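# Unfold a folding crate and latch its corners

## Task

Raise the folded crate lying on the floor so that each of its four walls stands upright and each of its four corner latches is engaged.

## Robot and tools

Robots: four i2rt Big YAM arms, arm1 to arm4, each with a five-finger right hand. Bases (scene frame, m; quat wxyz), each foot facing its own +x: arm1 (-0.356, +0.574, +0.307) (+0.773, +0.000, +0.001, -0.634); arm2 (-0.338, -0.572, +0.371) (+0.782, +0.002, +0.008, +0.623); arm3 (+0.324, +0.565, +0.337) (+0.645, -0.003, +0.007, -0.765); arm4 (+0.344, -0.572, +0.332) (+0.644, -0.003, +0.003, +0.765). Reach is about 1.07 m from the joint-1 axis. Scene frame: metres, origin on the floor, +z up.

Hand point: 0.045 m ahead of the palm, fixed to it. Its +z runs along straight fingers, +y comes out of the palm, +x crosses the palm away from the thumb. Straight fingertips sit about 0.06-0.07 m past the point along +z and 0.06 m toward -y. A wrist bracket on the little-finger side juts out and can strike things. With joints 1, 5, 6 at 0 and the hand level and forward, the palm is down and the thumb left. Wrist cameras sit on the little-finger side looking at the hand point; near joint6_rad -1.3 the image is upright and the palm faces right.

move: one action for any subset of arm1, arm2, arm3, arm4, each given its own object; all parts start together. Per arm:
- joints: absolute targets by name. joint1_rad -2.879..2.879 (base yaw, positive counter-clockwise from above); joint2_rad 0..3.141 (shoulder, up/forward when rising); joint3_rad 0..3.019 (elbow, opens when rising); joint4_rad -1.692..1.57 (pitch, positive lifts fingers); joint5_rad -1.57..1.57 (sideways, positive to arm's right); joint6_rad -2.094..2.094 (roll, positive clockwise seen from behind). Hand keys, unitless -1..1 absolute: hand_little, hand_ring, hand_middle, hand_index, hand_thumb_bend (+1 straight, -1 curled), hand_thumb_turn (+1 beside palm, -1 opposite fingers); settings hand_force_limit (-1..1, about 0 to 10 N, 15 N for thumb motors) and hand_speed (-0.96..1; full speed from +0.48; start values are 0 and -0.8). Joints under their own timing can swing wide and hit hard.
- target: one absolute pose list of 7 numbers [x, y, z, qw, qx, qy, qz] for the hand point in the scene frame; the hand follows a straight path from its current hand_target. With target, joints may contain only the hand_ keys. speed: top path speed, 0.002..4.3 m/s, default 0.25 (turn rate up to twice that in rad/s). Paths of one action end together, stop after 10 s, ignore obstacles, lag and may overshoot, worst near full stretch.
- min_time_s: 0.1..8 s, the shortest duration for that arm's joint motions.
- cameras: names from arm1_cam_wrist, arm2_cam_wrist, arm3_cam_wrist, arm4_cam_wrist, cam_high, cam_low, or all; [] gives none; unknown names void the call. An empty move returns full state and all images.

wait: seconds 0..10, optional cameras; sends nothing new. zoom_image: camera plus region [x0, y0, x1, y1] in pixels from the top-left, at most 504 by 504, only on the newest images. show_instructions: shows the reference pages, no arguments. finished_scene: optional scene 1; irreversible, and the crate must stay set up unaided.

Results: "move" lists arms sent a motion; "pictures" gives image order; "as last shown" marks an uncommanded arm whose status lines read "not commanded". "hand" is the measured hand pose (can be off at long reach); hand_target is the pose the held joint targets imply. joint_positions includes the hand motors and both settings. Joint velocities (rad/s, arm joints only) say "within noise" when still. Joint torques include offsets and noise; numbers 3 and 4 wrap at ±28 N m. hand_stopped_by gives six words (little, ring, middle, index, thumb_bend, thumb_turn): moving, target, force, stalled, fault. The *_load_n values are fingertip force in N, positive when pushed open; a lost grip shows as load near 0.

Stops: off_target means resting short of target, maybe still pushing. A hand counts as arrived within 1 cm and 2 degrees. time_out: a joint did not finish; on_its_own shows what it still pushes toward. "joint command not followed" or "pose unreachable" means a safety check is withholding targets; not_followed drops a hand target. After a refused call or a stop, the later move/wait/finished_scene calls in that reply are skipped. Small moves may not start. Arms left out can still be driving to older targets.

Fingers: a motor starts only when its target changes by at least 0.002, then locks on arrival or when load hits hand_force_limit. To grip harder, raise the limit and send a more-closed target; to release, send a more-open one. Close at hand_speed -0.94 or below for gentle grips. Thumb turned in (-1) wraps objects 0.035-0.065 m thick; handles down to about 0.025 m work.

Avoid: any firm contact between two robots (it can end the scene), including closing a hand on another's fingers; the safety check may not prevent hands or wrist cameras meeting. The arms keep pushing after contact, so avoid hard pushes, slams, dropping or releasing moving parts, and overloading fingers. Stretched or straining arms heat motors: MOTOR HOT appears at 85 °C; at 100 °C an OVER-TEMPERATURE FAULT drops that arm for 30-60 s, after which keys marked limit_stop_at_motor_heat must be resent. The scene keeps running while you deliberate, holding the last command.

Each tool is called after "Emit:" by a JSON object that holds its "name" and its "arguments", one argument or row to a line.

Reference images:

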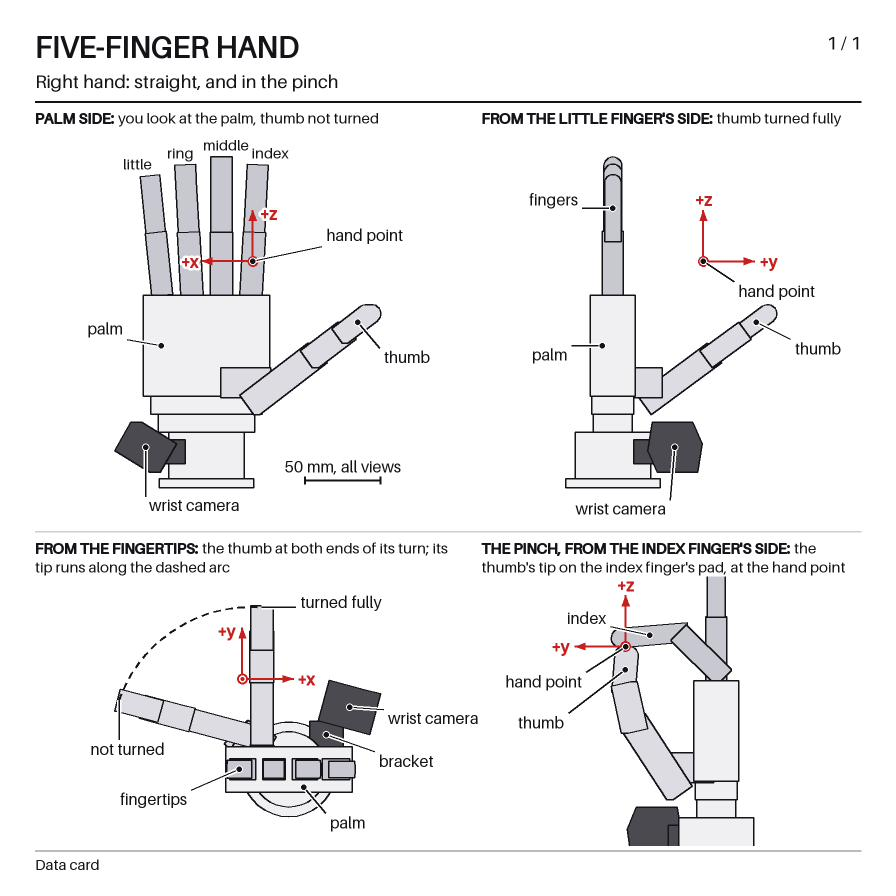

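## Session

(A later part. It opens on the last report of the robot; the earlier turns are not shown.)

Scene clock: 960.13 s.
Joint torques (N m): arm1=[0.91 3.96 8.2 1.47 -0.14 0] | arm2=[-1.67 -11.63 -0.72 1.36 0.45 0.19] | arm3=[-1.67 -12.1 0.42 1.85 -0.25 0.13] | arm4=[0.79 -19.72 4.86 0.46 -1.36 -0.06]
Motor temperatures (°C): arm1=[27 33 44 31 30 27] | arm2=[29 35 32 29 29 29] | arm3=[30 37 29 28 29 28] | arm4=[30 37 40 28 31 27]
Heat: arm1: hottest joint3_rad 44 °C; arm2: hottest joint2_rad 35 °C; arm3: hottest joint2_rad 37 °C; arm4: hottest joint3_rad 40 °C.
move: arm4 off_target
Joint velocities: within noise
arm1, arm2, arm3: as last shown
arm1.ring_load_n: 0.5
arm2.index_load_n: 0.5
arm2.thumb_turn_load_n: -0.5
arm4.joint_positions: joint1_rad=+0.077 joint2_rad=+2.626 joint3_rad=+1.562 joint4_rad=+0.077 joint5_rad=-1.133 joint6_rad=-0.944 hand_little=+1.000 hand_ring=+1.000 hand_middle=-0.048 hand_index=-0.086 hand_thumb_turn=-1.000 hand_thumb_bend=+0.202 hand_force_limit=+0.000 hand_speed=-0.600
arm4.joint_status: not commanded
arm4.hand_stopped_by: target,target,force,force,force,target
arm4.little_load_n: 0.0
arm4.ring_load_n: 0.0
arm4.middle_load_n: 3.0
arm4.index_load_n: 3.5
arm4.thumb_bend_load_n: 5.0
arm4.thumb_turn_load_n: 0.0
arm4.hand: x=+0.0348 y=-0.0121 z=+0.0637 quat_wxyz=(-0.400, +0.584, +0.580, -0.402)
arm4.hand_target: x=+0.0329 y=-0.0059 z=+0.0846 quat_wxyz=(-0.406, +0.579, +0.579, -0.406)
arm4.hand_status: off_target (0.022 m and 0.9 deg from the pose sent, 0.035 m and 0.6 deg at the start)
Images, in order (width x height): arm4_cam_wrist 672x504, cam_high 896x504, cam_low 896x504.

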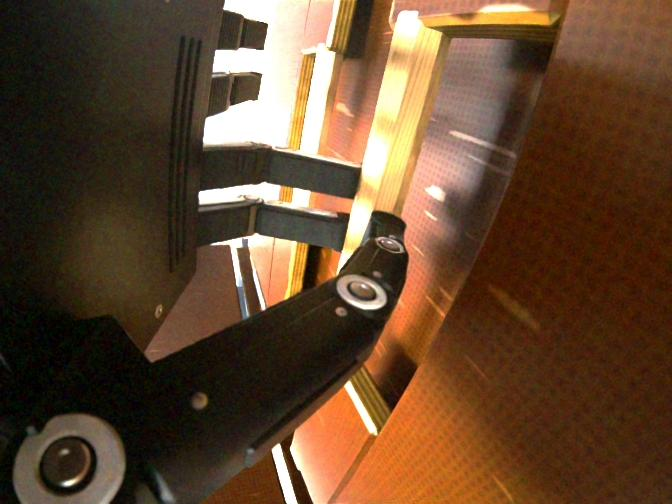

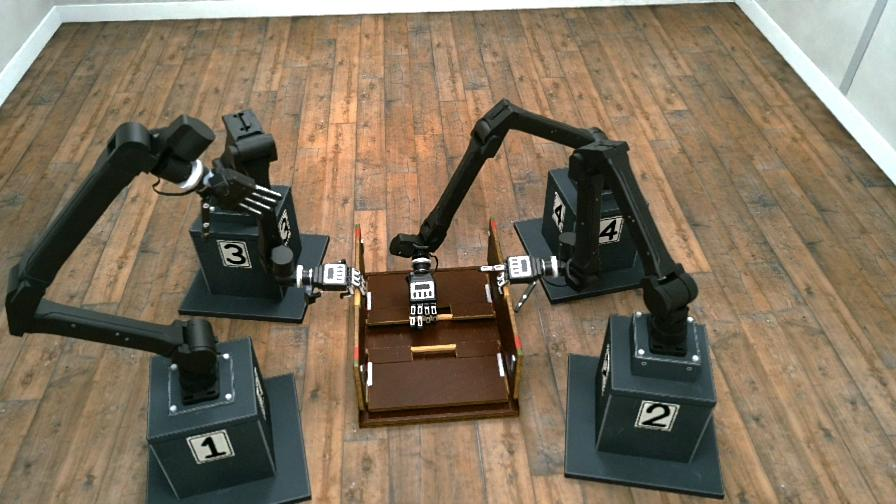

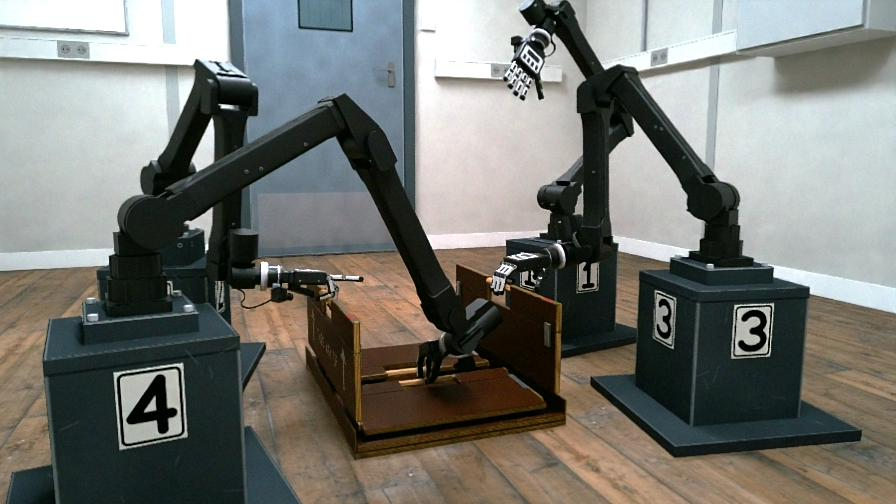

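Emit:
{"name": "move", "arguments": {
  "arm4": {"joints": {"hand_speed": -0.7, "hand_force_limit": 0.15, "hand_thumb_bend": -0.6, "hand_middle": -0.3, "hand_index": -0.3}}
}}

Emit:
{"name": "move", "arguments": {
  "arm4": {"target": [0.036, -0.006, 0.11, -0.4056, 0.5792, 0.5792, -0.4056], "speed": 0.05},
  "cameras": ["arm4_cam_wrist", "cam_high", "cam_low"]
}}

Emit:
{"name": "zoom_image", "arguments": {
  "camera": "cam_low",
  "region": [350, 310, 500, 430]
}}

Scene clock: 964.70 s.
Joint torques (N m): arm1=[0.97 3.9 8.21 1.46 -0.15 0] | arm2=[-0.91 -12.04 -0.65 1.32 0.4 0.21] | arm3=[-1.55 -12.45 0.38 1.74 -0.26 0.12] | arm4=[0.85 -19.72 4.88 0.47 -1.37 -0.07]
Motor temperatures (°C): arm1=[27 33 44 31 30 27] | arm2=[29 35 32 29 29 29] | arm3=[30 37 29 28 29 28] | arm4=[30 37 40 28 31 27]
Heat: arm1: hottest joint3_rad 44 °C; arm2: hottest joint2_rad 35 °C; arm3: hottest joint2_rad 37 °C; arm4: hottest joint3_rad 40 °C.
move: arm4 off_target
Joint velocities: within noise
arm1, arm2, arm3: as last shown
arm1.ring_load_n: 0.0
arm2.little_load_n: -0.5
arm2.ring_load_n: -0.5
arm2.index_load_n: 0.0
arm4.joint_positions: joint1_rad=+0.077 joint2_rad=+2.626 joint3_rad=+1.562 joint4_rad=+0.077 joint5_rad=-1.132 joint6_rad=-0.944 hand_little=+1.000 hand_ring=+1.000 hand_middle=-0.071 hand_index=-0.109 hand_thumb_turn=-1.000 hand_thumb_bend=+0.166 hand_force_limit=+0.150 hand_speed=-0.700
arm4.joint_status: hand_middle off_target (ended at -0.071, target -0.300); hand_index off_target (ended at -0.109, target -0.300); hand_thumb_bend off_target (ended at +0.166, target -0.600); the others done
arm4.hand_stopped_by: target,target,force,force,force,target
arm4.little_load_n: 0.0
arm4.ring_load_n: 0.0
arm4.middle_load_n: 6.5
arm4.index_load_n: 7.5
arm4.thumb_bend_load_n: 10.0
arm4.thumb_turn_load_n: 0.0
arm4.hand: x=+0.0348 y=-0.0119 z=+0.0639 quat_wxyz=(-0.401, +0.584, +0.580, -0.402)
arm4.hand_target: x=+0.0329 y=-0.0059 z=+0.0845 quat_wxyz=(-0.406, +0.579, +0.579, -0.406)
arm4.hand_status: not commanded
pictures: none

Scene clock: 965.80 s.
Joint torques (N m): arm1=[0.97 4.01 8.2 1.47 -0.15 0] | arm2=[-1.49 -11.81 -0.7 1.35 0.42 0.15] | arm3=[-1.2 -11.99 0.38 1.8 -0.24 0.15] | arm4=[0.5 -19.66 5.09 0.4 -1.42 -0.04]
Motor temperatures (°C): arm1=[27 33 44 31 30 27] | arm2=[29 35 32 29 29 29] | arm3=[30 37 29 28 29 28] | arm4=[30 38 40 28 31 27]
Heat: arm1: hottest joint3_rad 44 °C; arm2: hottest joint2_rad 35 °C; arm3: hottest joint2_rad 37 °C; arm4: hottest joint3_rad 40 °C.
move: arm4 off_target
Joint velocities: within noise
arm1, arm2, arm3: as last shown
arm2.little_load_n: 0.0
arm2.thumb_turn_load_n: 0.0
arm3.thumb_turn_load_n: 0.0
arm4.joint_positions: joint1_rad=+0.077 joint2_rad=+2.571 joint3_rad=+1.529 joint4_rad=+0.044 joint5_rad=-1.134 joint6_rad=-0.956 hand_little=+1.000 hand_ring=+1.000 hand_middle=-0.071 hand_index=-0.109 hand_thumb_turn=-1.000 hand_thumb_bend=+0.166 hand_force_limit=+0.150 hand_speed=-0.700
arm4.joint_status: not commanded
arm4.hand_stopped_by: target,target,force,force,force,target
arm4.little_load_n: 0.0
arm4.ring_load_n: 0.0
arm4.middle_load_n: 5.5
arm4.index_load_n: 6.0
arm4.thumb_bend_load_n: 11.0
arm4.thumb_turn_load_n: 0.0
arm4.hand: x=+0.0352 y=-0.0130 z=+0.0875 quat_wxyz=(-0.399, +0.583, +0.582, -0.402)
arm4.hand_target: x=+0.0359 y=-0.0059 z=+0.1094 quat_wxyz=(-0.406, +0.579, +0.579, -0.406)
arm4.hand_status: off_target (0.024 m and 1.0 deg from the pose sent, 0.047 m and 0.9 deg at the start)
Images, in order (width x height): arm4_cam_wrist 672x504, cam_high 896x504, cam_low 896x504.

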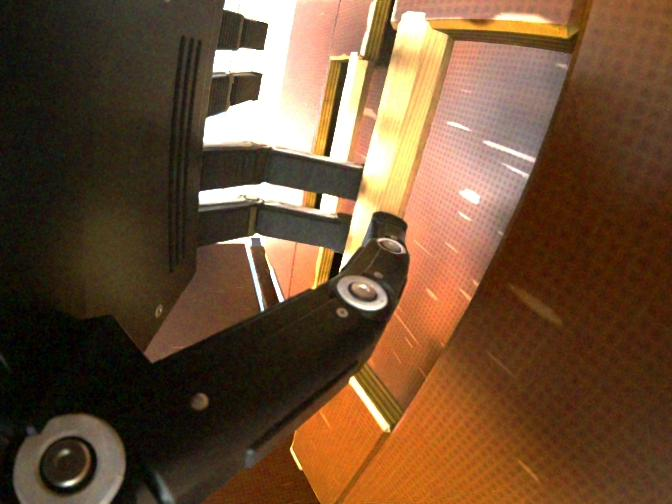

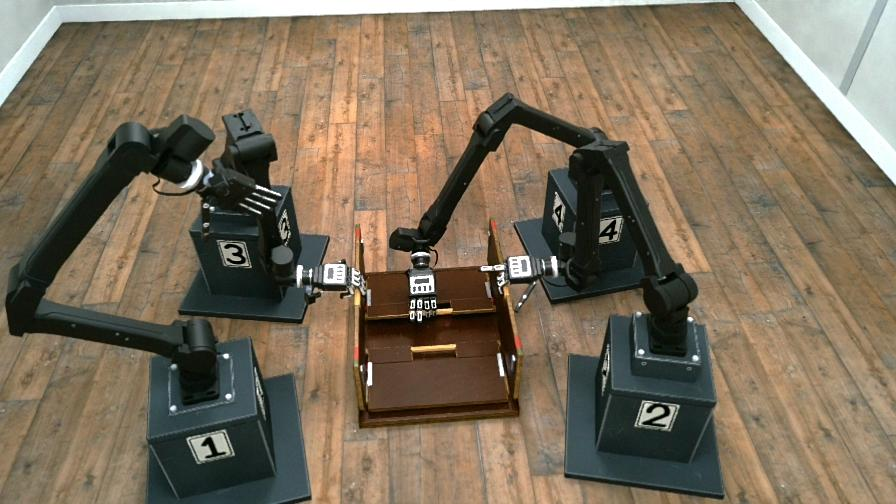

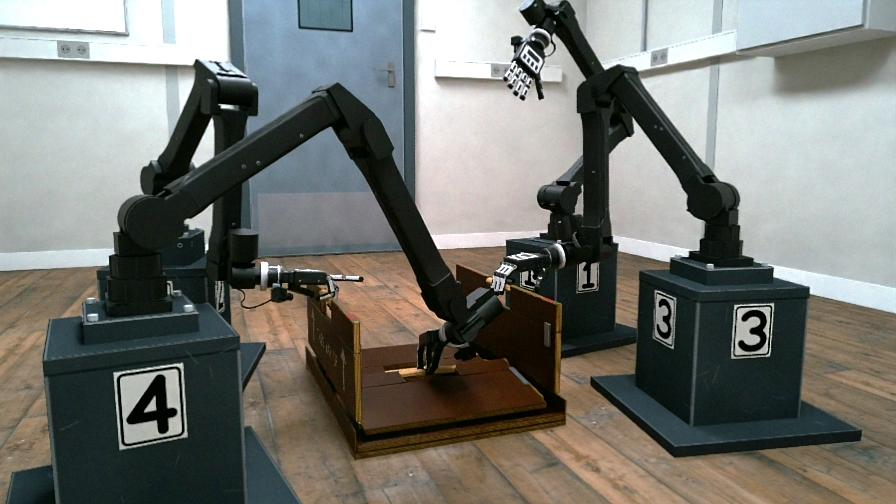

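Scaled by 3.360 from the camera's image (finer frame: 1280x720).

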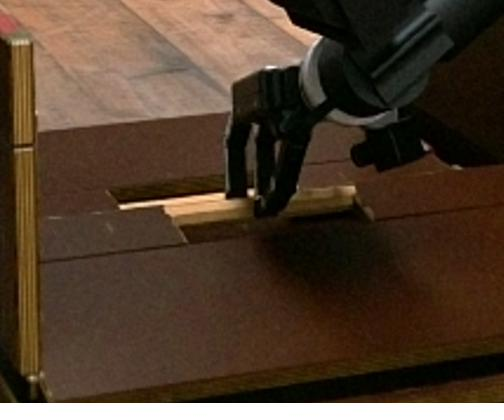

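Emit:
{"name": "move", "arguments": {
  "arm4": {"target": [0.044, -0.006, 0.140, -0.4056, 0.5792, 0.5792, -0.4056], "speed": 0.07}
}}

Emit:
{"name": "move", "arguments": {
  "arm4": {"target": [0.070, -0.006, 0.186, -0.4056, 0.5792, 0.5792, -0.4056], "speed": 0.07},
  "cameras": ["arm4_cam_wrist", "cam_high", "cam_low"]
}}

Emit:
{"name": "zoom_image", "arguments": {
  "camera": "cam_low",
  "region": [320, 250, 520, 430]
}}

Emit:
{"name": "zoom_image", "arguments": {
  "camera": "cam_high",
  "region": [340, 210, 540, 440]
}}

Scene clock: 981.17 s.
Joint torques (N m): arm1=[0.91 4.07 8.18 1.47 -0.15 -0.01] | arm2=[-1.9 -12.04 -0.81 1.42 0.41 0.16] | arm3=[-1.44 -12.63 0.4 1.78 -0.27 0.11] | arm4=[0.38 -19.43 5.48 0.39 -1.38 -0.08]
Motor temperatures (°C): arm1=[27 33 44 31 30 27] | arm2=[29 35 32 29 29 29] | arm3=[30 37 29 28 29 28] | arm4=[30 38 39 28 33 27]
Heat: arm1: hottest joint3_rad 44 °C; arm2: hottest joint2_rad 35 °C; arm3: hottest joint2_rad 37 °C; arm4: hottest joint3_rad 39 °C.
move: arm4 off_target
Joint velocities: within noise
arm1, arm3: as last shown
arm2.joint_positions: joint1_rad=-0.886 joint2_rad=+2.408 joint3_rad=+0.705 joint4_rad=+1.575 joint5_rad=-1.057 joint6_rad=-0.184 hand_little=-1.000 hand_ring=+1.000 hand_middle=-0.299 hand_index=-0.300 hand_thumb_turn=+1.000 hand_thumb_bend=+1.000 hand_force_limit=+0.000 hand_speed=-0.600
arm2.joint_status: not commanded
arm2.hand_stopped_by: target,fault,target,target,target,target
arm2.little_load_n: 0.0
arm2.ring_load_n: 0.0
arm2.middle_load_n: 6.0
arm2.index_load_n: 0.0
arm2.thumb_bend_load_n: 0.0
arm2.thumb_turn_load_n: -0.5
arm2.hand: x=-0.0240 y=-0.2168 z=+0.2354 quat_wxyz=(-0.681, +0.731, +0.003, +0.036)
arm2.hand_target: x=-0.0288 y=-0.2296 z=+0.2226 quat_wxyz=(-0.673, +0.738, -0.028, +0.026)
arm2.hand_status: not commanded
arm4.joint_positions: joint1_rad=+0.065 joint2_rad=+2.500 joint3_rad=+1.494 joint4_rad=-0.015 joint5_rad=-1.142 joint6_rad=-0.978 hand_little=+1.000 hand_ring=+1.000 hand_middle=-0.071 hand_index=-0.109 hand_thumb_turn=-1.000 hand_thumb_bend=+0.166 hand_force_limit=+0.150 hand_speed=-0.700
arm4.joint_status: not commanded
arm4.hand_stopped_by: target,target,force,force,force,target
arm4.little_load_n: 0.0
arm4.ring_load_n: 0.0
arm4.middle_load_n: 6.0
arm4.index_load_n: 5.5
arm4.thumb_bend_load_n: 8.5
arm4.thumb_turn_load_n: 0.0
arm4.hand: x=+0.0426 y=-0.0130 z=+0.1182 quat_wxyz=(-0.398, +0.584, +0.581, -0.404)
arm4.hand_target: x=+0.0438 y=-0.0060 z=+0.1394 quat_wxyz=(-0.406, +0.579, +0.579, -0.406)
arm4.hand_status: off_target (0.023 m and 1.0 deg from the pose sent, 0.054 m and 1.0 deg at the start)
pictures: none

Scene clock: 982.73 s.
Joint torques (N m): arm1=[1.03 3.9 8.2 1.47 -0.14 -0.01] | arm2=[-1.44 -12.04 -0.72 1.48 0.39 0.17] | arm3=[-1.2 -12.22 0.34 1.84 -0.26 0.12] | arm4=[0.73 -17.38 6.23 0.51 -0.88 -0.23]
Motor temperatures (°C): arm1=[27 33 44 31 30 27] | arm2=[29 35 32 29 29 29] | arm3=[30 37 29 28 29 28] | arm4=[30 38 39 28 33 27]
Heat: arm1: hottest joint3_rad 44 °C; arm2: hottest joint2_rad 35 °C; arm3: hottest joint2_rad 37 °C; arm4: hottest joint3_rad 39 °C.
move: arm4 done
Joint velocities: within noise
arm1, arm2, arm3: as last shown
arm3.thumb_turn_load_n: -0.5
arm4.joint_positions: joint1_rad=+0.018 joint2_rad=+2.376 joint3_rad=+1.454 joint4_rad=-0.171 joint5_rad=-1.175 joint6_rad=-1.052 hand_little=+1.000 hand_ring=+1.000 hand_middle=-0.072 hand_index=-0.110 hand_thumb_turn=-1.000 hand_thumb_bend=+0.164 hand_force_limit=+0.150 hand_speed=-0.700
arm4.joint_status: not commanded
arm4.hand_stopped_by: target,target,force,force,force,target
arm4.little_load_n: 0.0
arm4.ring_load_n: 0.0
arm4.middle_load_n: 0.0
arm4.index_load_n: 0.0
arm4.thumb_bend_load_n: 0.0
arm4.thumb_turn_load_n: 0.0
arm4.hand: x=+0.0690 y=-0.0084 z=+0.1780 quat_wxyz=(-0.401, +0.584, +0.576, -0.408)
arm4.hand_target: x=+0.0700 y=-0.0060 z=+0.1859 quat_wxyz=(-0.406, +0.579, +0.579, -0.406)
arm4.hand_status: done (0.008 m and 0.9 deg from the pose sent, 0.073 m and 1.0 deg at the start)
Images, in order (width x height): arm4_cam_wrist 672x504, cam_high 896x504, cam_low 896x504.

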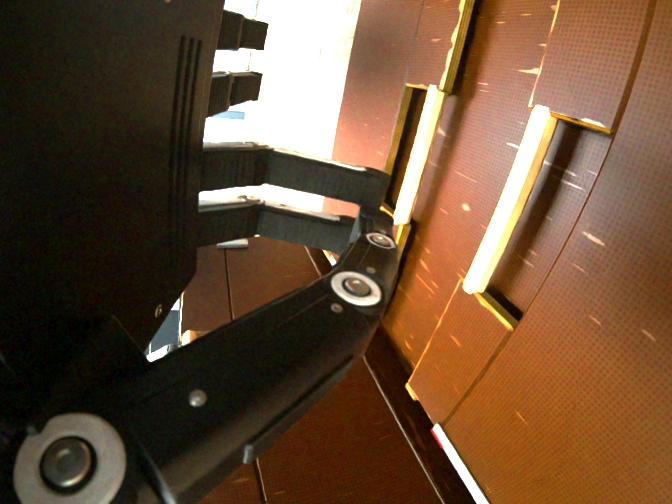

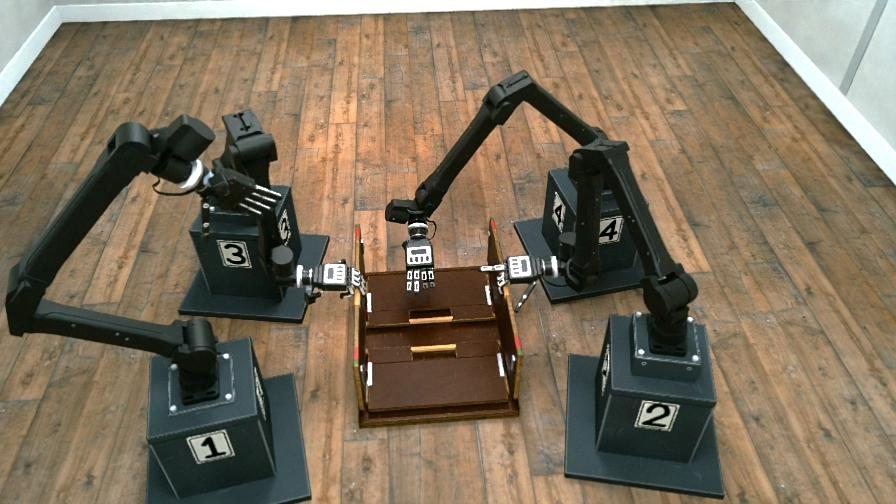

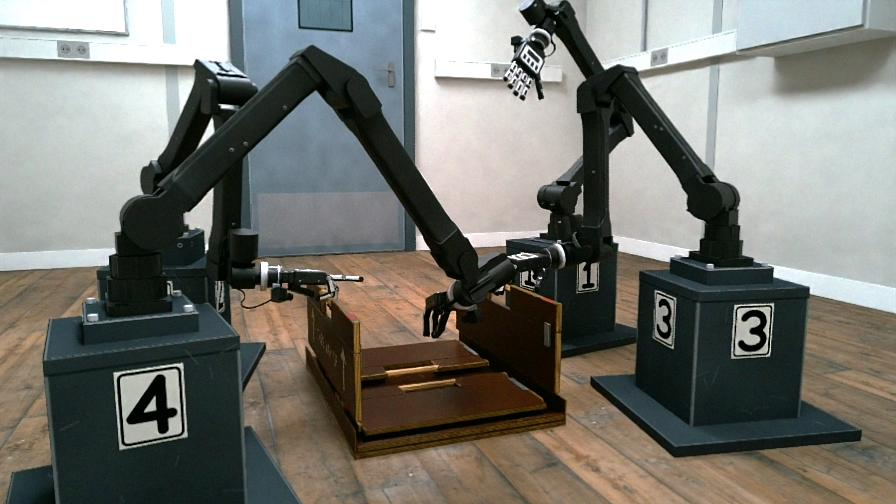

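Scaled by 2.520 from the camera's image (finer frame: 1280x720).

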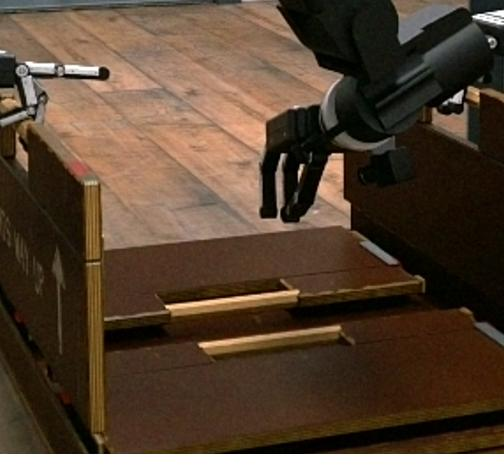

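Scaled by 2.191 from the camera's image (finer frame: 1280x720).

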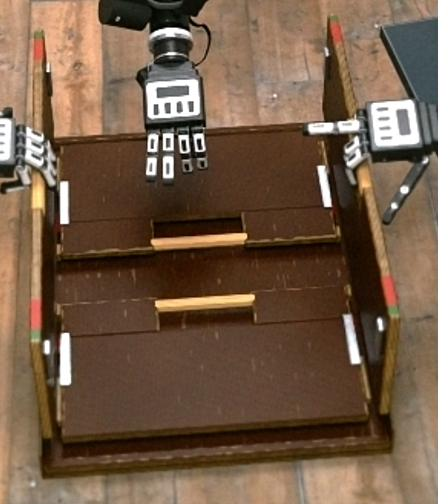

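Emit:
{"name": "move", "arguments": {
  "arm4": {"joints": {"hand_speed": 0.2, "hand_middle": 0.5, "hand_index": 0.5, "hand_thumb_bend": 0.5}}
}}

Emit:
{"name": "move", "arguments": {
  "arm4": {"target": [0.030, -0.006, 0.075, -0.4056, 0.5792, 0.5792, -0.4056], "speed": 0.15}
}}

Emit:
{"name": "move", "arguments": {
  "arm4": {"target": [0.031, -0.006, 0.0445, -0.4056, 0.5792, 0.5792, -0.4056], "speed": 0.08},
  "cameras": ["arm4_cam_wrist", "cam_high", "cam_low"]
}}

Emit:
{"name": "zoom_image", "arguments": {
  "camera": "cam_high",
  "region": [380, 240, 500, 360]
}}

Emit:
{"name": "zoom_image", "arguments": {
  "camera": "cam_low",
  "region": [390, 330, 490, 410]
}}

Scene clock: 1001.40 s.
Joint torques (N m): arm1=[1.03 4.07 8.18 1.47 -0.15 0] | arm2=[-1.55 -11.69 -0.75 1.42 0.42 0.2] | arm3=[-1.67 -12.04 0.42 1.84 -0.27 0.11] | arm4=[0.67 -17.44 6.24 0.51 -0.88 -0.23]
Motor temperatures (°C): arm1=[27 33 44 31 30 27] | arm2=[29 35 32 29 29 29] | arm3=[30 37 29 28 29 28] | arm4=[30 39 39 28 32 27]
Heat: arm1: hottest joint3_rad 44 °C; arm2: hottest joint2_rad 35 °C; arm3: hottest joint2_rad 37 °C; arm4: hottest joint2_rad 39 °C.
move: arm4 done
Joint velocities: within noise
arm1.joint_positions: joint1_rad=+0.086 joint2_rad=+0.649 joint3_rad=+1.430 joint4_rad=-1.633 joint5_rad=-0.218 joint6_rad=-1.318 hand_little=+1.000 hand_ring=+1.000 hand_middle=+1.000 hand_index=+1.000 hand_thumb_turn=+1.000 hand_thumb_bend=+1.000 hand_force_limit=+0.000 hand_speed=-0.800
arm1.joint_status: not commanded
arm1.hand_stopped_by: target,target,target,target,target,target
arm1.little_load_n: 0.0
arm1.ring_load_n: 0.0
arm1.middle_load_n: 0.0
arm1.index_load_n: 0.0
arm1.thumb_bend_load_n: 0.0
arm1.thumb_turn_load_n: 0.0
arm1.hand: x=-0.3134 y=+0.3994 z=+0.7535 quat_wxyz=(+0.085, +0.694, -0.621, +0.354)
arm1.hand_target: x=-0.3133 y=+0.3990 z=+0.7616 quat_wxyz=(+0.090, +0.692, -0.617, +0.362)
arm1.hand_status: not commanded
arm2, arm3: as last shown
arm2.thumb_turn_load_n: 0.0
arm3.thumb_turn_load_n: 0.0
arm4.joint_positions: joint1_rad=+0.018 joint2_rad=+2.376 joint3_rad=+1.454 joint4_rad=-0.171 joint5_rad=-1.175 joint6_rad=-1.053 hand_little=+1.000 hand_ring=+1.000 hand_middle=+0.500 hand_index=+0.500 hand_thumb_turn=-1.000 hand_thumb_bend=+0.500 hand_force_limit=+0.150 hand_speed=+0.200
arm4.joint_status: all done
arm4.hand_stopped_by: target,target,target,target,target,target
arm4.little_load_n: 0.0
arm4.ring_load_n: 0.0
arm4.middle_load_n: 0.0
arm4.index_load_n: 0.0
arm4.thumb_bend_load_n: 0.0
arm4.thumb_turn_load_n: 0.0
arm4.hand: x=+0.0690 y=-0.0084 z=+0.1780 quat_wxyz=(-0.402, +0.583, +0.576, -0.408)
arm4.hand_target: x=+0.0700 y=-0.0060 z=+0.1859 quat_wxyz=(-0.406, +0.579, +0.579, -0.406)
arm4.hand_status: not commanded
pictures: none

Scene clock: 1003.10 s.
Joint torques (N m): arm1=[0.97 4.01 8.21 1.5 -0.15 0] | arm2=[-1.32 -11.99 -0.68 1.51 0.4 0.19] | arm3=[-1.14 -12.1 0.29 1.74 -0.29 0.11] | arm4=[1.26 -15.21 7.79 1.66 -0.6 -0.02]
Motor temperatures (°C): arm1=[27 33 44 31 30 27] | arm2=[29 35 32 29 29 29] | arm3=[30 37 29 28 29 28] | arm4=[30 39 39 28 32 27]
Heat: arm1: hottest joint3_rad 44 °C; arm2: hottest joint2_rad 35 °C; arm3: hottest joint2_rad 37 °C; arm4: hottest joint2_rad 39 °C.
move: arm4 done
Joint velocities: within noise
arm1, arm2: as last shown
arm2.little_load_n: -0.5
arm3.joint_positions: joint1_rad=-0.933 joint2_rad=+2.278 joint3_rad=+0.685 joint4_rad=+1.413 joint5_rad=-1.111 joint6_rad=-0.161 hand_little=-1.000 hand_ring=+0.116 hand_middle=+0.090 hand_index=+0.090 hand_thumb_turn=+1.000 hand_thumb_bend=+1.000 hand_force_limit=-0.300 hand_speed=-0.700
arm3.joint_status: not commanded
arm3.hand_stopped_by: target,force,force,force,target,target
arm3.little_load_n: 0.0
arm3.ring_load_n: 0.0
arm3.middle_load_n: 0.5
arm3.index_load_n: 0.0
arm3.thumb_bend_load_n: 0.0
arm3.thumb_turn_load_n: 0.0
arm3.hand: x=+0.0137 y=+0.2049 z=+0.2421 quat_wxyz=(+0.000, +0.010, -0.737, +0.676)
arm3.hand_target: x=+0.0131 y=+0.2119 z=+0.2361 quat_wxyz=(+0.000, +0.000, -0.737, +0.675)
arm3.hand_status: not commanded
arm4.joint_positions: joint1_rad=+0.078 joint2_rad=+2.595 joint3_rad=+1.543 joint4_rad=+0.063 joint5_rad=-1.147 joint6_rad=-0.944 hand_little=+1.000 hand_ring=+1.000 hand_middle=+0.500 hand_index=+0.500 hand_thumb_turn=-1.000 hand_thumb_bend=+0.500 hand_force_limit=+0.150 hand_speed=+0.200
arm4.joint_status: not commanded
arm4.hand_stopped_by: target,target,target,target,target,target
arm4.little_load_n: 0.0
arm4.ring_load_n: 0.0
arm4.middle_load_n: -0.5
arm4.index_load_n: 0.0
arm4.thumb_bend_load_n: 0.0
arm4.thumb_turn_load_n: 0.0
arm4.hand: x=+0.0333 y=-0.0137 z=+0.0796 quat_wxyz=(-0.401, +0.580, +0.579, -0.408)
arm4.hand_target: x=+0.0301 y=-0.0064 z=+0.0751 quat_wxyz=(-0.405, +0.579, +0.579, -0.406)
arm4.hand_status: done (0.010 m and 0.6 deg from the pose sent, 0.110 m and 0.8 deg at the start)
pictures: none

Scene clock: 1004.37 s.
Joint torques (N m): arm1=[1.03 4.01 8.2 1.47 -0.15 -0.01] | arm2=[-1.79 -12.28 -0.76 1.37 0.4 0.23] | arm3=[-1.61 -12.34 0.38 1.85 -0.23 0.11] | arm4=[1.14 -15.44 7.57 1.68 -0.64 -0.03]
Motor temperatures (°C): arm1=[27 33 44 31 30 27] | arm2=[29 35 32 29 29 29] | arm3=[30 37 29 28 29 28] | arm4=[30 39 39 28 32 27]
Heat: arm1: hottest joint3_rad 44 °C; arm2: hottest joint2_rad 35 °C; arm3: hottest joint2_rad 37 °C; arm4: hottest joint2_rad 39 °C.
move: arm4 done
Joint velocities: within noise
arm1, arm2, arm3: as last shown
arm2.little_load_n: 0.0
arm3.thumb_turn_load_n: -0.5
arm4.joint_positions: joint1_rad=+0.078 joint2_rad=+2.665 joint3_rad=+1.589 joint4_rad=+0.085 joint5_rad=-1.147 joint6_rad=-0.944 hand_little=+1.000 hand_ring=+1.000 hand_middle=+0.500 hand_index=+0.500 hand_thumb_turn=-1.000 hand_thumb_bend=+0.500 hand_force_limit=+0.150 hand_speed=+0.200
arm4.joint_status: not commanded
arm4.hand_stopped_by: target,target,target,target,target,target
arm4.little_load_n: 0.0
arm4.ring_load_n: 0.0
arm4.middle_load_n: 0.0
arm4.index_load_n: -0.5
arm4.thumb_bend_load_n: 0.0
arm4.thumb_turn_load_n: 0.0
arm4.hand: x=+0.0333 y=-0.0139 z=+0.0492 quat_wxyz=(-0.400, +0.581, +0.579, -0.409)
arm4.hand_target: x=+0.0311 y=-0.0064 z=+0.0446 quat_wxyz=(-0.405, +0.579, +0.579, -0.406)
arm4.hand_status: done (0.010 m and 0.8 deg from the pose sent, 0.036 m and 0.6 deg at the start)
Images, in order (width x height): arm4_cam_wrist 672x504, cam_high 896x504, cam_low 896x504.

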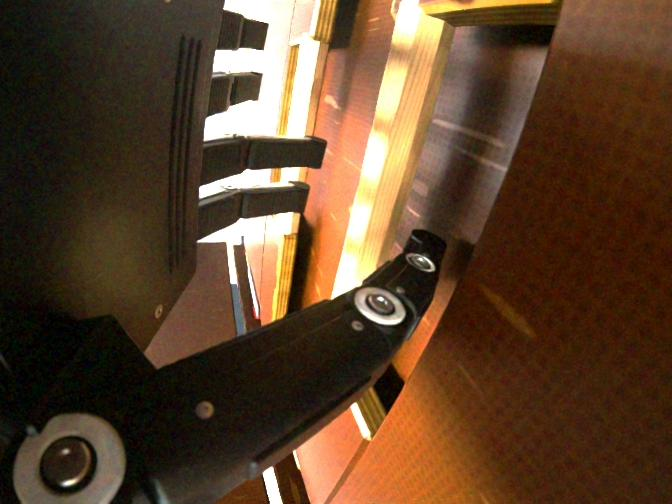

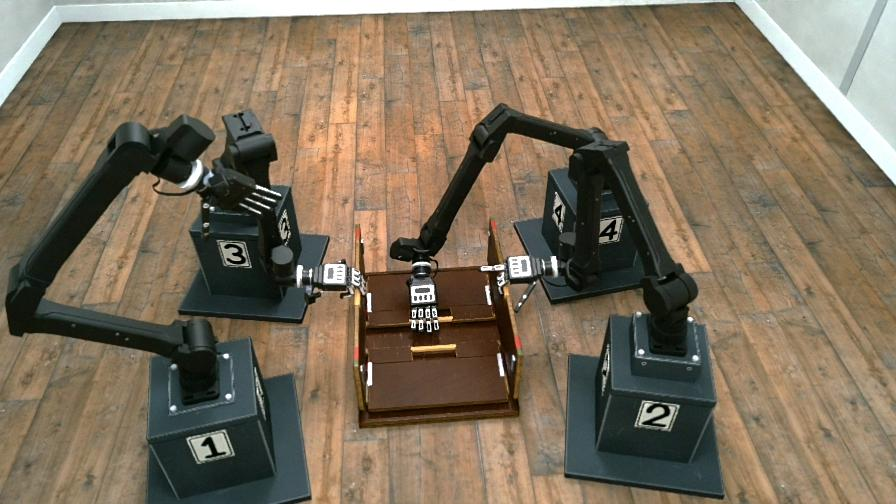

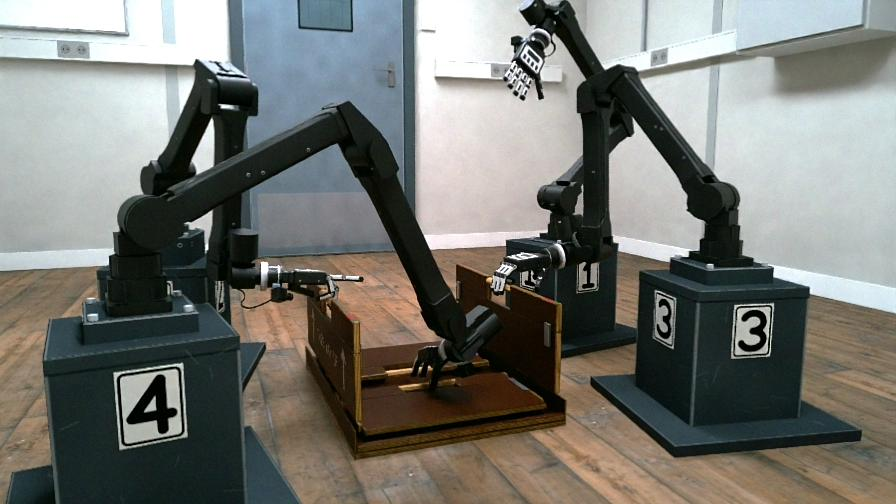

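Scaled by 4.200 from the camera's image (finer frame: 1280x720).

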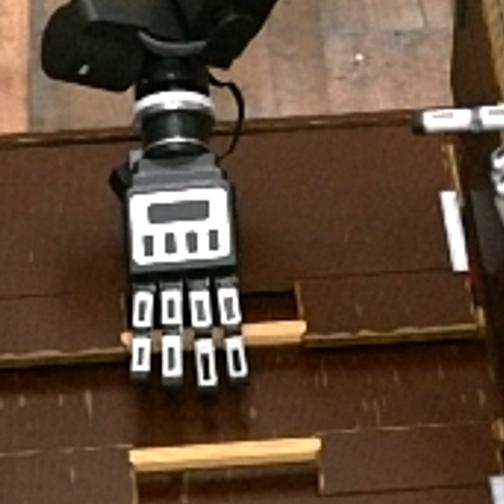

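Scaled by 5.040 from the camera's image (finer frame: 1280x720).

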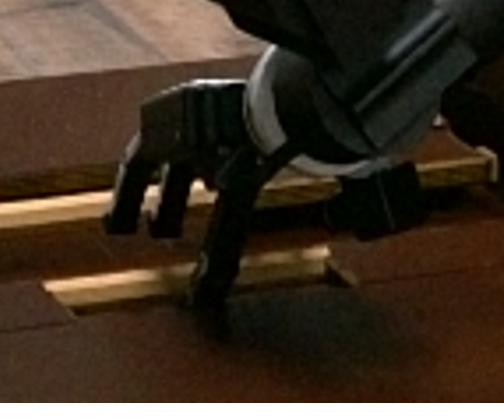

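Emit:
{"name": "move", "arguments": {
  "cameras": ["all"]
}}

Scene clock: 1024.33 s.
Joint torques (N m): arm1=[1.03 3.96 8.2 1.48 -0.15 0] | arm2=[-1.79 -11.93 -0.8 1.43 0.44 0.17] | arm3=[-1.49 -12.28 0.35 1.76 -0.27 0.11] | arm4=[0.97 -15.44 7.57 1.66 -0.64 -0.03]
Motor temperatures (°C): arm1=[27 33 44 31 30 27] | arm2=[29 35 32 29 29 29] | arm3=[30 37 29 28 29 28] | arm4=[30 38 40 28 32 27]
Heat: arm1: hottest joint3_rad 44 °C; arm2: hottest joint2_rad 35 °C; arm3: hottest joint2_rad 37 °C; arm4: hottest joint3_rad 40 °C.
Joint velocities: within noise
arm1.joint_positions: joint1_rad=+0.086 joint2_rad=+0.649 joint3_rad=+1.430 joint4_rad=-1.633 joint5_rad=-0.218 joint6_rad=-1.318 hand_little=+1.000 hand_ring=+1.000 hand_middle=+1.000 hand_index=+1.000 hand_thumb_turn=+1.000 hand_thumb_bend=+1.000 hand_force_limit=+0.000 hand_speed=-0.800
arm1.joint_status: not commanded
arm1.hand_stopped_by: target,target,target,target,target,target
arm1.little_load_n: 0.0
arm1.ring_load_n: 0.0
arm1.middle_load_n: 0.0
arm1.index_load_n: 0.0
arm1.thumb_bend_load_n: 0.0
arm1.thumb_turn_load_n: 0.0
arm1.hand: x=-0.3134 y=+0.3994 z=+0.7535 quat_wxyz=(+0.085, +0.694, -0.621, +0.354) (m; scene frame)
arm1.hand_target: x=-0.3133 y=+0.3990 z=+0.7616 quat_wxyz=(+0.090, +0.692, -0.617, +0.362) (m; scene frame)
arm1.hand_status: not commanded
arm2.joint_positions: joint1_rad=-0.886 joint2_rad=+2.408 joint3_rad=+0.705 joint4_rad=+1.575 joint5_rad=-1.057 joint6_rad=-0.184 hand_little=-1.000 hand_ring=+1.000 hand_middle=-0.299 hand_index=-0.300 hand_thumb_turn=+1.000 hand_thumb_bend=+1.000 hand_force_limit=+0.000 hand_speed=-0.600
arm2.joint_status: not commanded
arm2.hand_stopped_by: target,fault,target,target,target,target
arm2.little_load_n: -0.5
arm2.ring_load_n: 0.0
arm2.middle_load_n: 6.5
arm2.index_load_n: 0.0
arm2.thumb_bend_load_n: 0.0
arm2.thumb_turn_load_n: 0.0
arm2.hand: x=-0.0240 y=-0.2168 z=+0.2354 quat_wxyz=(-0.681, +0.731, +0.003, +0.036) (m; scene frame)
arm2.hand_target: x=-0.0288 y=-0.2296 z=+0.2226 quat_wxyz=(-0.673, +0.738, -0.028, +0.026) (m; scene frame)
arm2.hand_status: not commanded
arm3.joint_positions: joint1_rad=-0.933 joint2_rad=+2.278 joint3_rad=+0.685 joint4_rad=+1.413 joint5_rad=-1.111 joint6_rad=-0.161 hand_little=-1.000 hand_ring=+0.116 hand_middle=+0.090 hand_index=+0.090 hand_thumb_turn=+1.000 hand_thumb_bend=+1.000 hand_force_limit=-0.300 hand_speed=-0.700
arm3.joint_status: not commanded
arm3.hand_stopped_by: target,force,force,force,target,target
arm3.little_load_n: 0.0
arm3.ring_load_n: 0.0
arm3.middle_load_n: 0.5
arm3.index_load_n: 0.0
arm3.thumb_bend_load_n: 0.0
arm3.thumb_turn_load_n: -0.5
arm3.hand: x=+0.0137 y=+0.2049 z=+0.2421 quat_wxyz=(+0.000, +0.010, -0.737, +0.676) (m; scene frame)
arm3.hand_target: x=+0.0131 y=+0.2119 z=+0.2361 quat_wxyz=(+0.000, +0.000, -0.737, +0.675) (m; scene frame)
arm3.hand_status: not commanded
arm4.joint_positions: joint1_rad=+0.078 joint2_rad=+2.665 joint3_rad=+1.589 joint4_rad=+0.085 joint5_rad=-1.147 joint6_rad=-0.944 hand_little=+1.000 hand_ring=+1.000 hand_middle=+0.500 hand_index=+0.500 hand_thumb_turn=-1.000 hand_thumb_bend=+0.500 hand_force_limit=+0.150 hand_speed=+0.200
arm4.joint_status: not commanded
arm4.hand_stopped_by: target,target,target,target,target,target
arm4.little_load_n: 0.0
arm4.ring_load_n: 0.0
arm4.middle_load_n: -0.5
arm4.index_load_n: -0.5
arm4.thumb_bend_load_n: 0.0
arm4.thumb_turn_load_n: 0.0
arm4.hand: x=+0.0333 y=-0.0139 z=+0.0492 quat_wxyz=(-0.400, +0.581, +0.579, -0.409) (m; scene frame)
arm4.hand_target: x=+0.0311 y=-0.0064 z=+0.0446 quat_wxyz=(-0.405, +0.579, +0.579, -0.406) (m; scene frame)
arm4.hand_status: done (0.010 m and 0.8 deg from the pose sent, 0.036 m and 0.6 deg at the start)
pictures: arm1_cam_wrist, arm2_cam_wrist, arm3_cam_wrist, arm4_cam_wrist, cam_high, cam_low
Images, in order (width x height): arm1_cam_wrist 672x504, arm2_cam_wrist 672x504, arm3_cam_wrist 672x504, arm4_cam_wrist 672x504, cam_high 896x504, cam_low 896x504.

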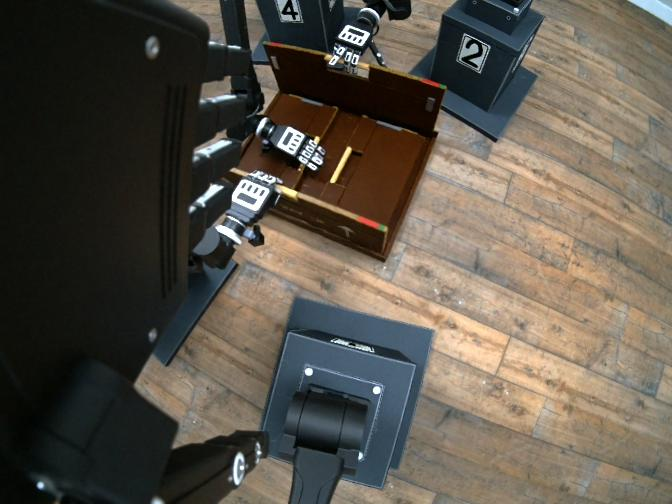

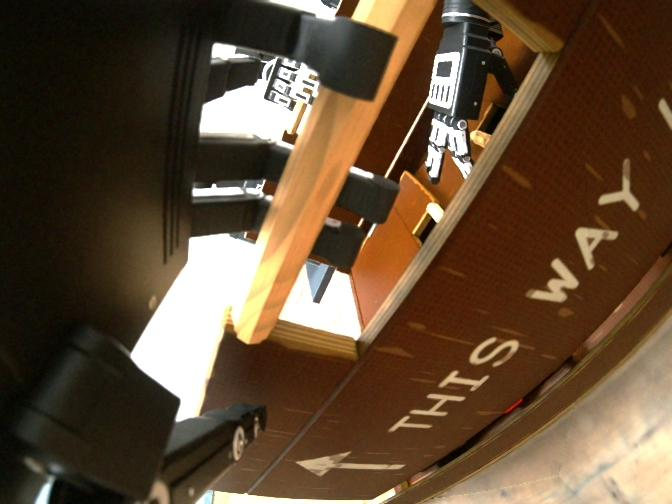

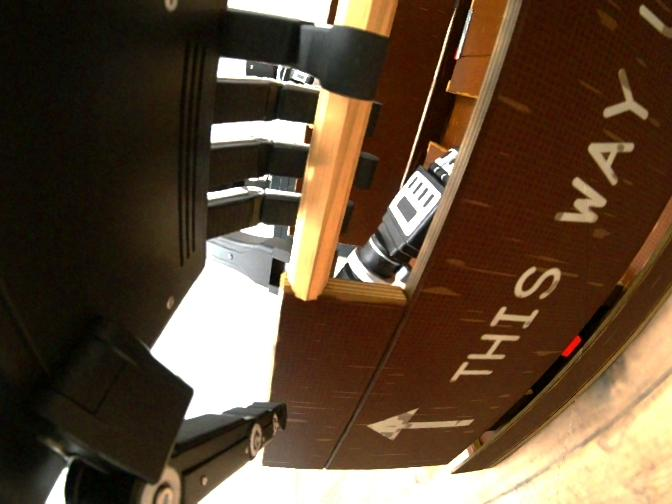

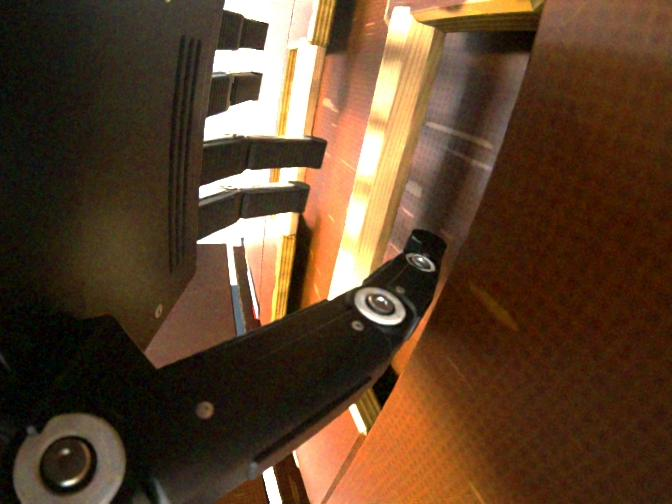

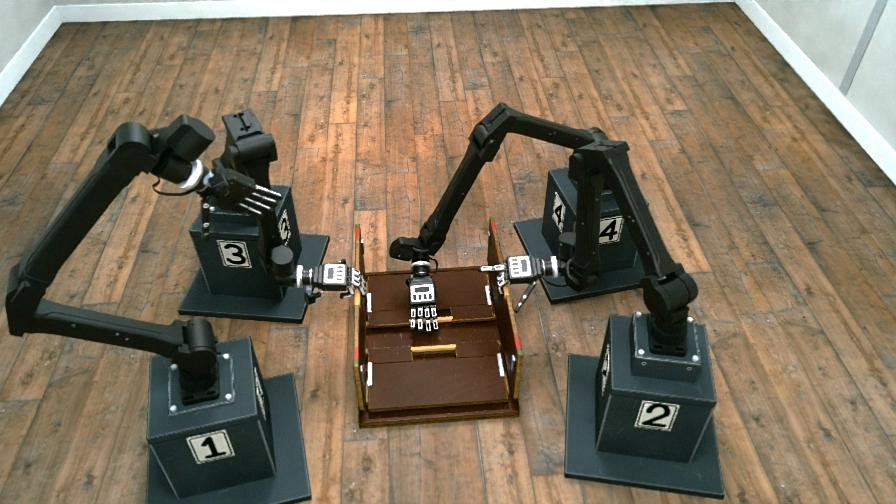

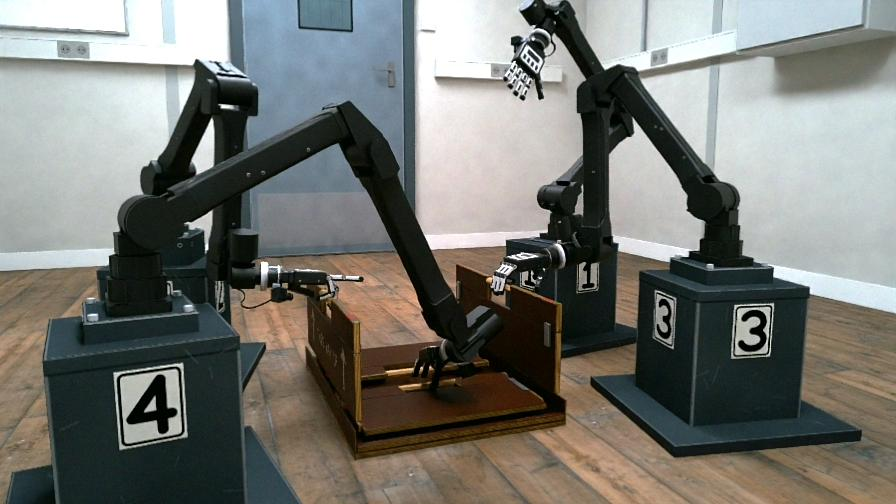

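Emit:
{"name": "move", "arguments": {
  "arm4": {"joints": {"hand_force_limit": -0.5, "hand_speed": -0.6, "hand_index": -0.15, "hand_middle": -0.15}}
}}

Emit:
{"name": "move", "arguments": {
  "arm4": {"joints": {"hand_force_limit": 0.0, "hand_thumb_bend": -0.5}}
}}

Emit:
{"name": "move", "arguments": {
  "arm4": {"joints": {"hand_force_limit": 0.3, "hand_speed": -0.7, "hand_thumb_bend": -0.6, "hand_index": -0.3, "hand_middle": -0.3}},
  "cameras": ["arm4_cam_wrist", "cam_low"]
}}

Scene clock: 1029.43 s.
Joint torques (N m): arm1=[1.08 4.01 8.2 1.47 -0.16 0] | arm2=[-1.67 -11.52 -0.77 1.25 0.42 0.21] | arm3=[-1.32 -12.1 0.35 1.85 -0.25 0.15] | arm4=[1.03 -15.38 7.45 1.57 -0.64 -0.03]
Motor temperatures (°C): arm1=[27 33 44 31 30 27] | arm2=[29 35 32 29 29 29] | arm3=[30 37 29 28 29 28] | arm4=[30 38 40 28 32 27]
Heat: arm1: hottest joint3_rad 44 °C; arm2: hottest joint2_rad 35 °C; arm3: hottest joint2_rad 37 °C; arm4: hottest joint3_rad 40 °C.
move: arm4 off_target
Joint velocities: within noise
arm1, arm2, arm3: as last shown
arm2.little_load_n: 0.0
arm2.middle_load_n: 6.0
arm4.joint_positions: joint1_rad=+0.081 joint2_rad=+2.665 joint3_rad=+1.590 joint4_rad=+0.087 joint5_rad=-1.147 joint6_rad=-0.944 hand_little=+1.000 hand_ring=+1.000 hand_middle=-0.046 hand_index=-0.086 hand_thumb_turn=-1.000 hand_thumb_bend=+0.500 hand_force_limit=-0.500 hand_speed=-0.600
arm4.joint_status: hand_middle off_target (ended at -0.046, target -0.150); hand_index off_target (ended at -0.086, target -0.150); the others done
arm4.hand_stopped_by: target,target,force,force,target,target
arm4.little_load_n: 0.0
arm4.ring_load_n: 0.0
arm4.middle_load_n: 0.0
arm4.index_load_n: 0.0
arm4.thumb_bend_load_n: 0.5
arm4.thumb_turn_load_n: 0.0
arm4.hand: x=+0.0314 y=-0.0138 z=+0.0495 quat_wxyz=(-0.401, +0.580, +0.580, -0.409)
arm4.hand_target: x=+0.0311 y=-0.0062 z=+0.0447 quat_wxyz=(-0.405, +0.579, +0.579, -0.406)
arm4.hand_status: not commanded
pictures: none

Scene clock: 1031.50 s.
Joint torques (N m): arm1=[0.91 3.9 8.2 1.48 -0.15 -0.01] | arm2=[-1.61 -12.16 -0.69 1.42 0.4 0.18] | arm3=[-1.73 -12.04 0.34 1.8 -0.26 0.13] | arm4=[0.73 -15.5 7.46 1.55 -0.72 -0.06]
Motor temperatures (°C): arm1=[27 33 44 31 30 27] | arm2=[29 35 32 29 29 29] | arm3=[30 37 29 28 29 28] | arm4=[30 38 40 28 32 27]
Heat: arm1: hottest joint3_rad 44 °C; arm2: hottest joint2_rad 35 °C; arm3: hottest joint2_rad 37 °C; arm4: hottest joint3_rad 40 °C.
move: arm4 off_target
Joint velocities: within noise
arm1, arm2, arm3: as last shown
arm1.ring_load_n: -0.5
arm2.thumb_turn_load_n: -0.5
arm3.little_load_n: -0.5
arm4.joint_positions: joint1_rad=+0.080 joint2_rad=+2.666 joint3_rad=+1.590 joint4_rad=+0.087 joint5_rad=-1.145 joint6_rad=-0.940 hand_little=+1.000 hand_ring=+1.000 hand_middle=-0.046 hand_index=-0.085 hand_thumb_turn=-1.000 hand_thumb_bend=+0.222 hand_force_limit=+0.000 hand_speed=-0.600
arm4.joint_status: hand_thumb_bend off_target (ended at +0.222, target -0.500); the others done
arm4.hand_stopped_by: target,target,force,force,force,target
arm4.little_load_n: 0.0
arm4.ring_load_n: 0.0
arm4.middle_load_n: 1.0
arm4.index_load_n: 4.5
arm4.thumb_bend_load_n: 7.5
arm4.thumb_turn_load_n: 0.0
arm4.hand: x=+0.0320 y=-0.0140 z=+0.0488 quat_wxyz=(-0.399, +0.582, +0.579, -0.409)
arm4.hand_target: x=+0.0311 y=-0.0062 z=+0.0447 quat_wxyz=(-0.405, +0.579, +0.579, -0.406)
arm4.hand_status: not commanded
pictures: none

Scene clock: 1032.00 s.
Joint torques (N m): arm1=[1.03 4.01 8.21 1.48 -0.15 0] | arm2=[-1.32 -12.04 -0.73 1.37 0.45 0.22] | arm3=[-1.73 -12.16 0.49 1.83 -0.27 0.09] | arm4=[0.85 -15.44 7.47 1.58 -0.74 -0.06]
Motor temperatures (°C): arm1=[27 33 44 31 30 27] | arm2=[29 35 32 29 29 29] | arm3=[30 37 29 28 29 28] | arm4=[30 39 40 28 32 27]
Heat: arm1: hottest joint3_rad 44 °C; arm2: hottest joint2_rad 35 °C; arm3: hottest joint2_rad 37 °C; arm4: hottest joint3_rad 40 °C.
move: arm4 off_target
Joint velocities: within noise
arm1, arm2, arm3: as last shown
arm1.ring_load_n: 0.0
arm1.index_load_n: 0.5
arm2.ring_load_n: -0.5
arm3.little_load_n: 0.0
arm3.thumb_turn_load_n: 0.0
arm4.joint_positions: joint1_rad=+0.080 joint2_rad=+2.666 joint3_rad=+1.590 joint4_rad=+0.087 joint5_rad=-1.145 joint6_rad=-0.940 hand_little=+1.000 hand_ring=+1.000 hand_middle=-0.096 hand_index=-0.108 hand_thumb_turn=-1.000 hand_thumb_bend=+0.200 hand_force_limit=+0.300 hand_speed=-0.700
arm4.joint_status: hand_middle off_target (ended at -0.096, target -0.300); hand_index off_target (ended at -0.108, target -0.300); hand_thumb_bend off_target (ended at +0.200, target -0.600); the others done
arm4.hand_stopped_by: target,target,force,force,force,target
arm4.little_load_n: 0.0
arm4.ring_load_n: 0.0
arm4.middle_load_n: 8.0
arm4.index_load_n: 7.0
arm4.thumb_bend_load_n: 11.0
arm4.thumb_turn_load_n: 0.0
arm4.hand: x=+0.0320 y=-0.0140 z=+0.0487 quat_wxyz=(-0.399, +0.582, +0.579, -0.409)
arm4.hand_target: x=+0.0311 y=-0.0062 z=+0.0448 quat_wxyz=(-0.406, +0.579, +0.579, -0.406)
arm4.hand_status: not commanded
Images, in order (width x height): arm4_cam_wrist 672x504, cam_low 896x504.

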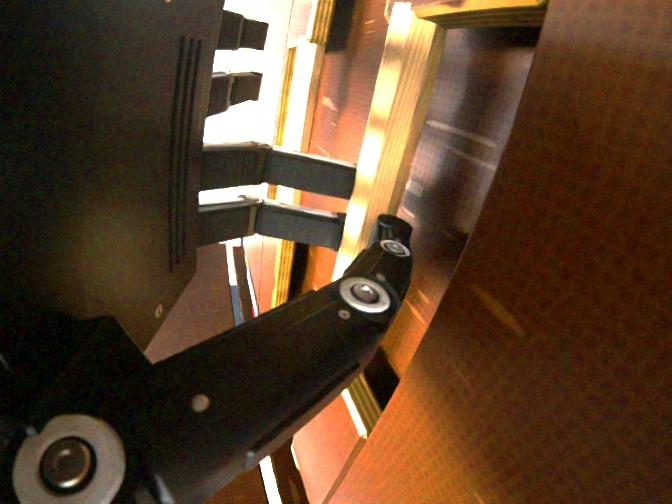

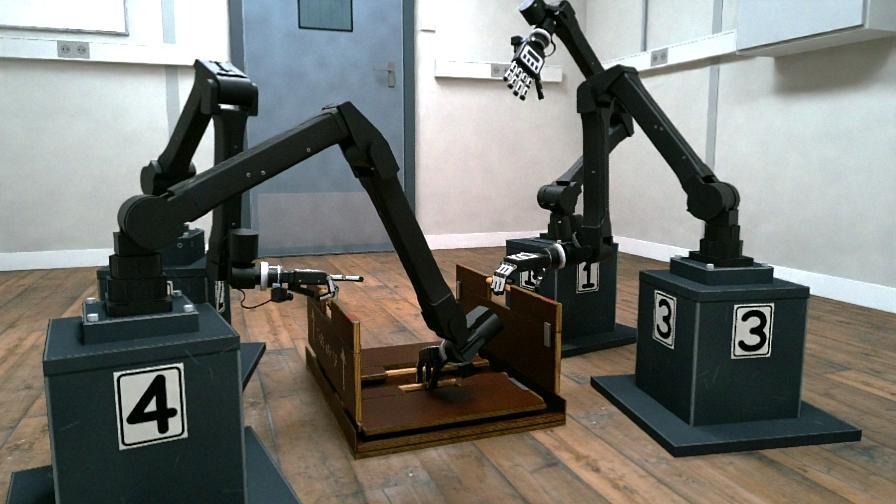

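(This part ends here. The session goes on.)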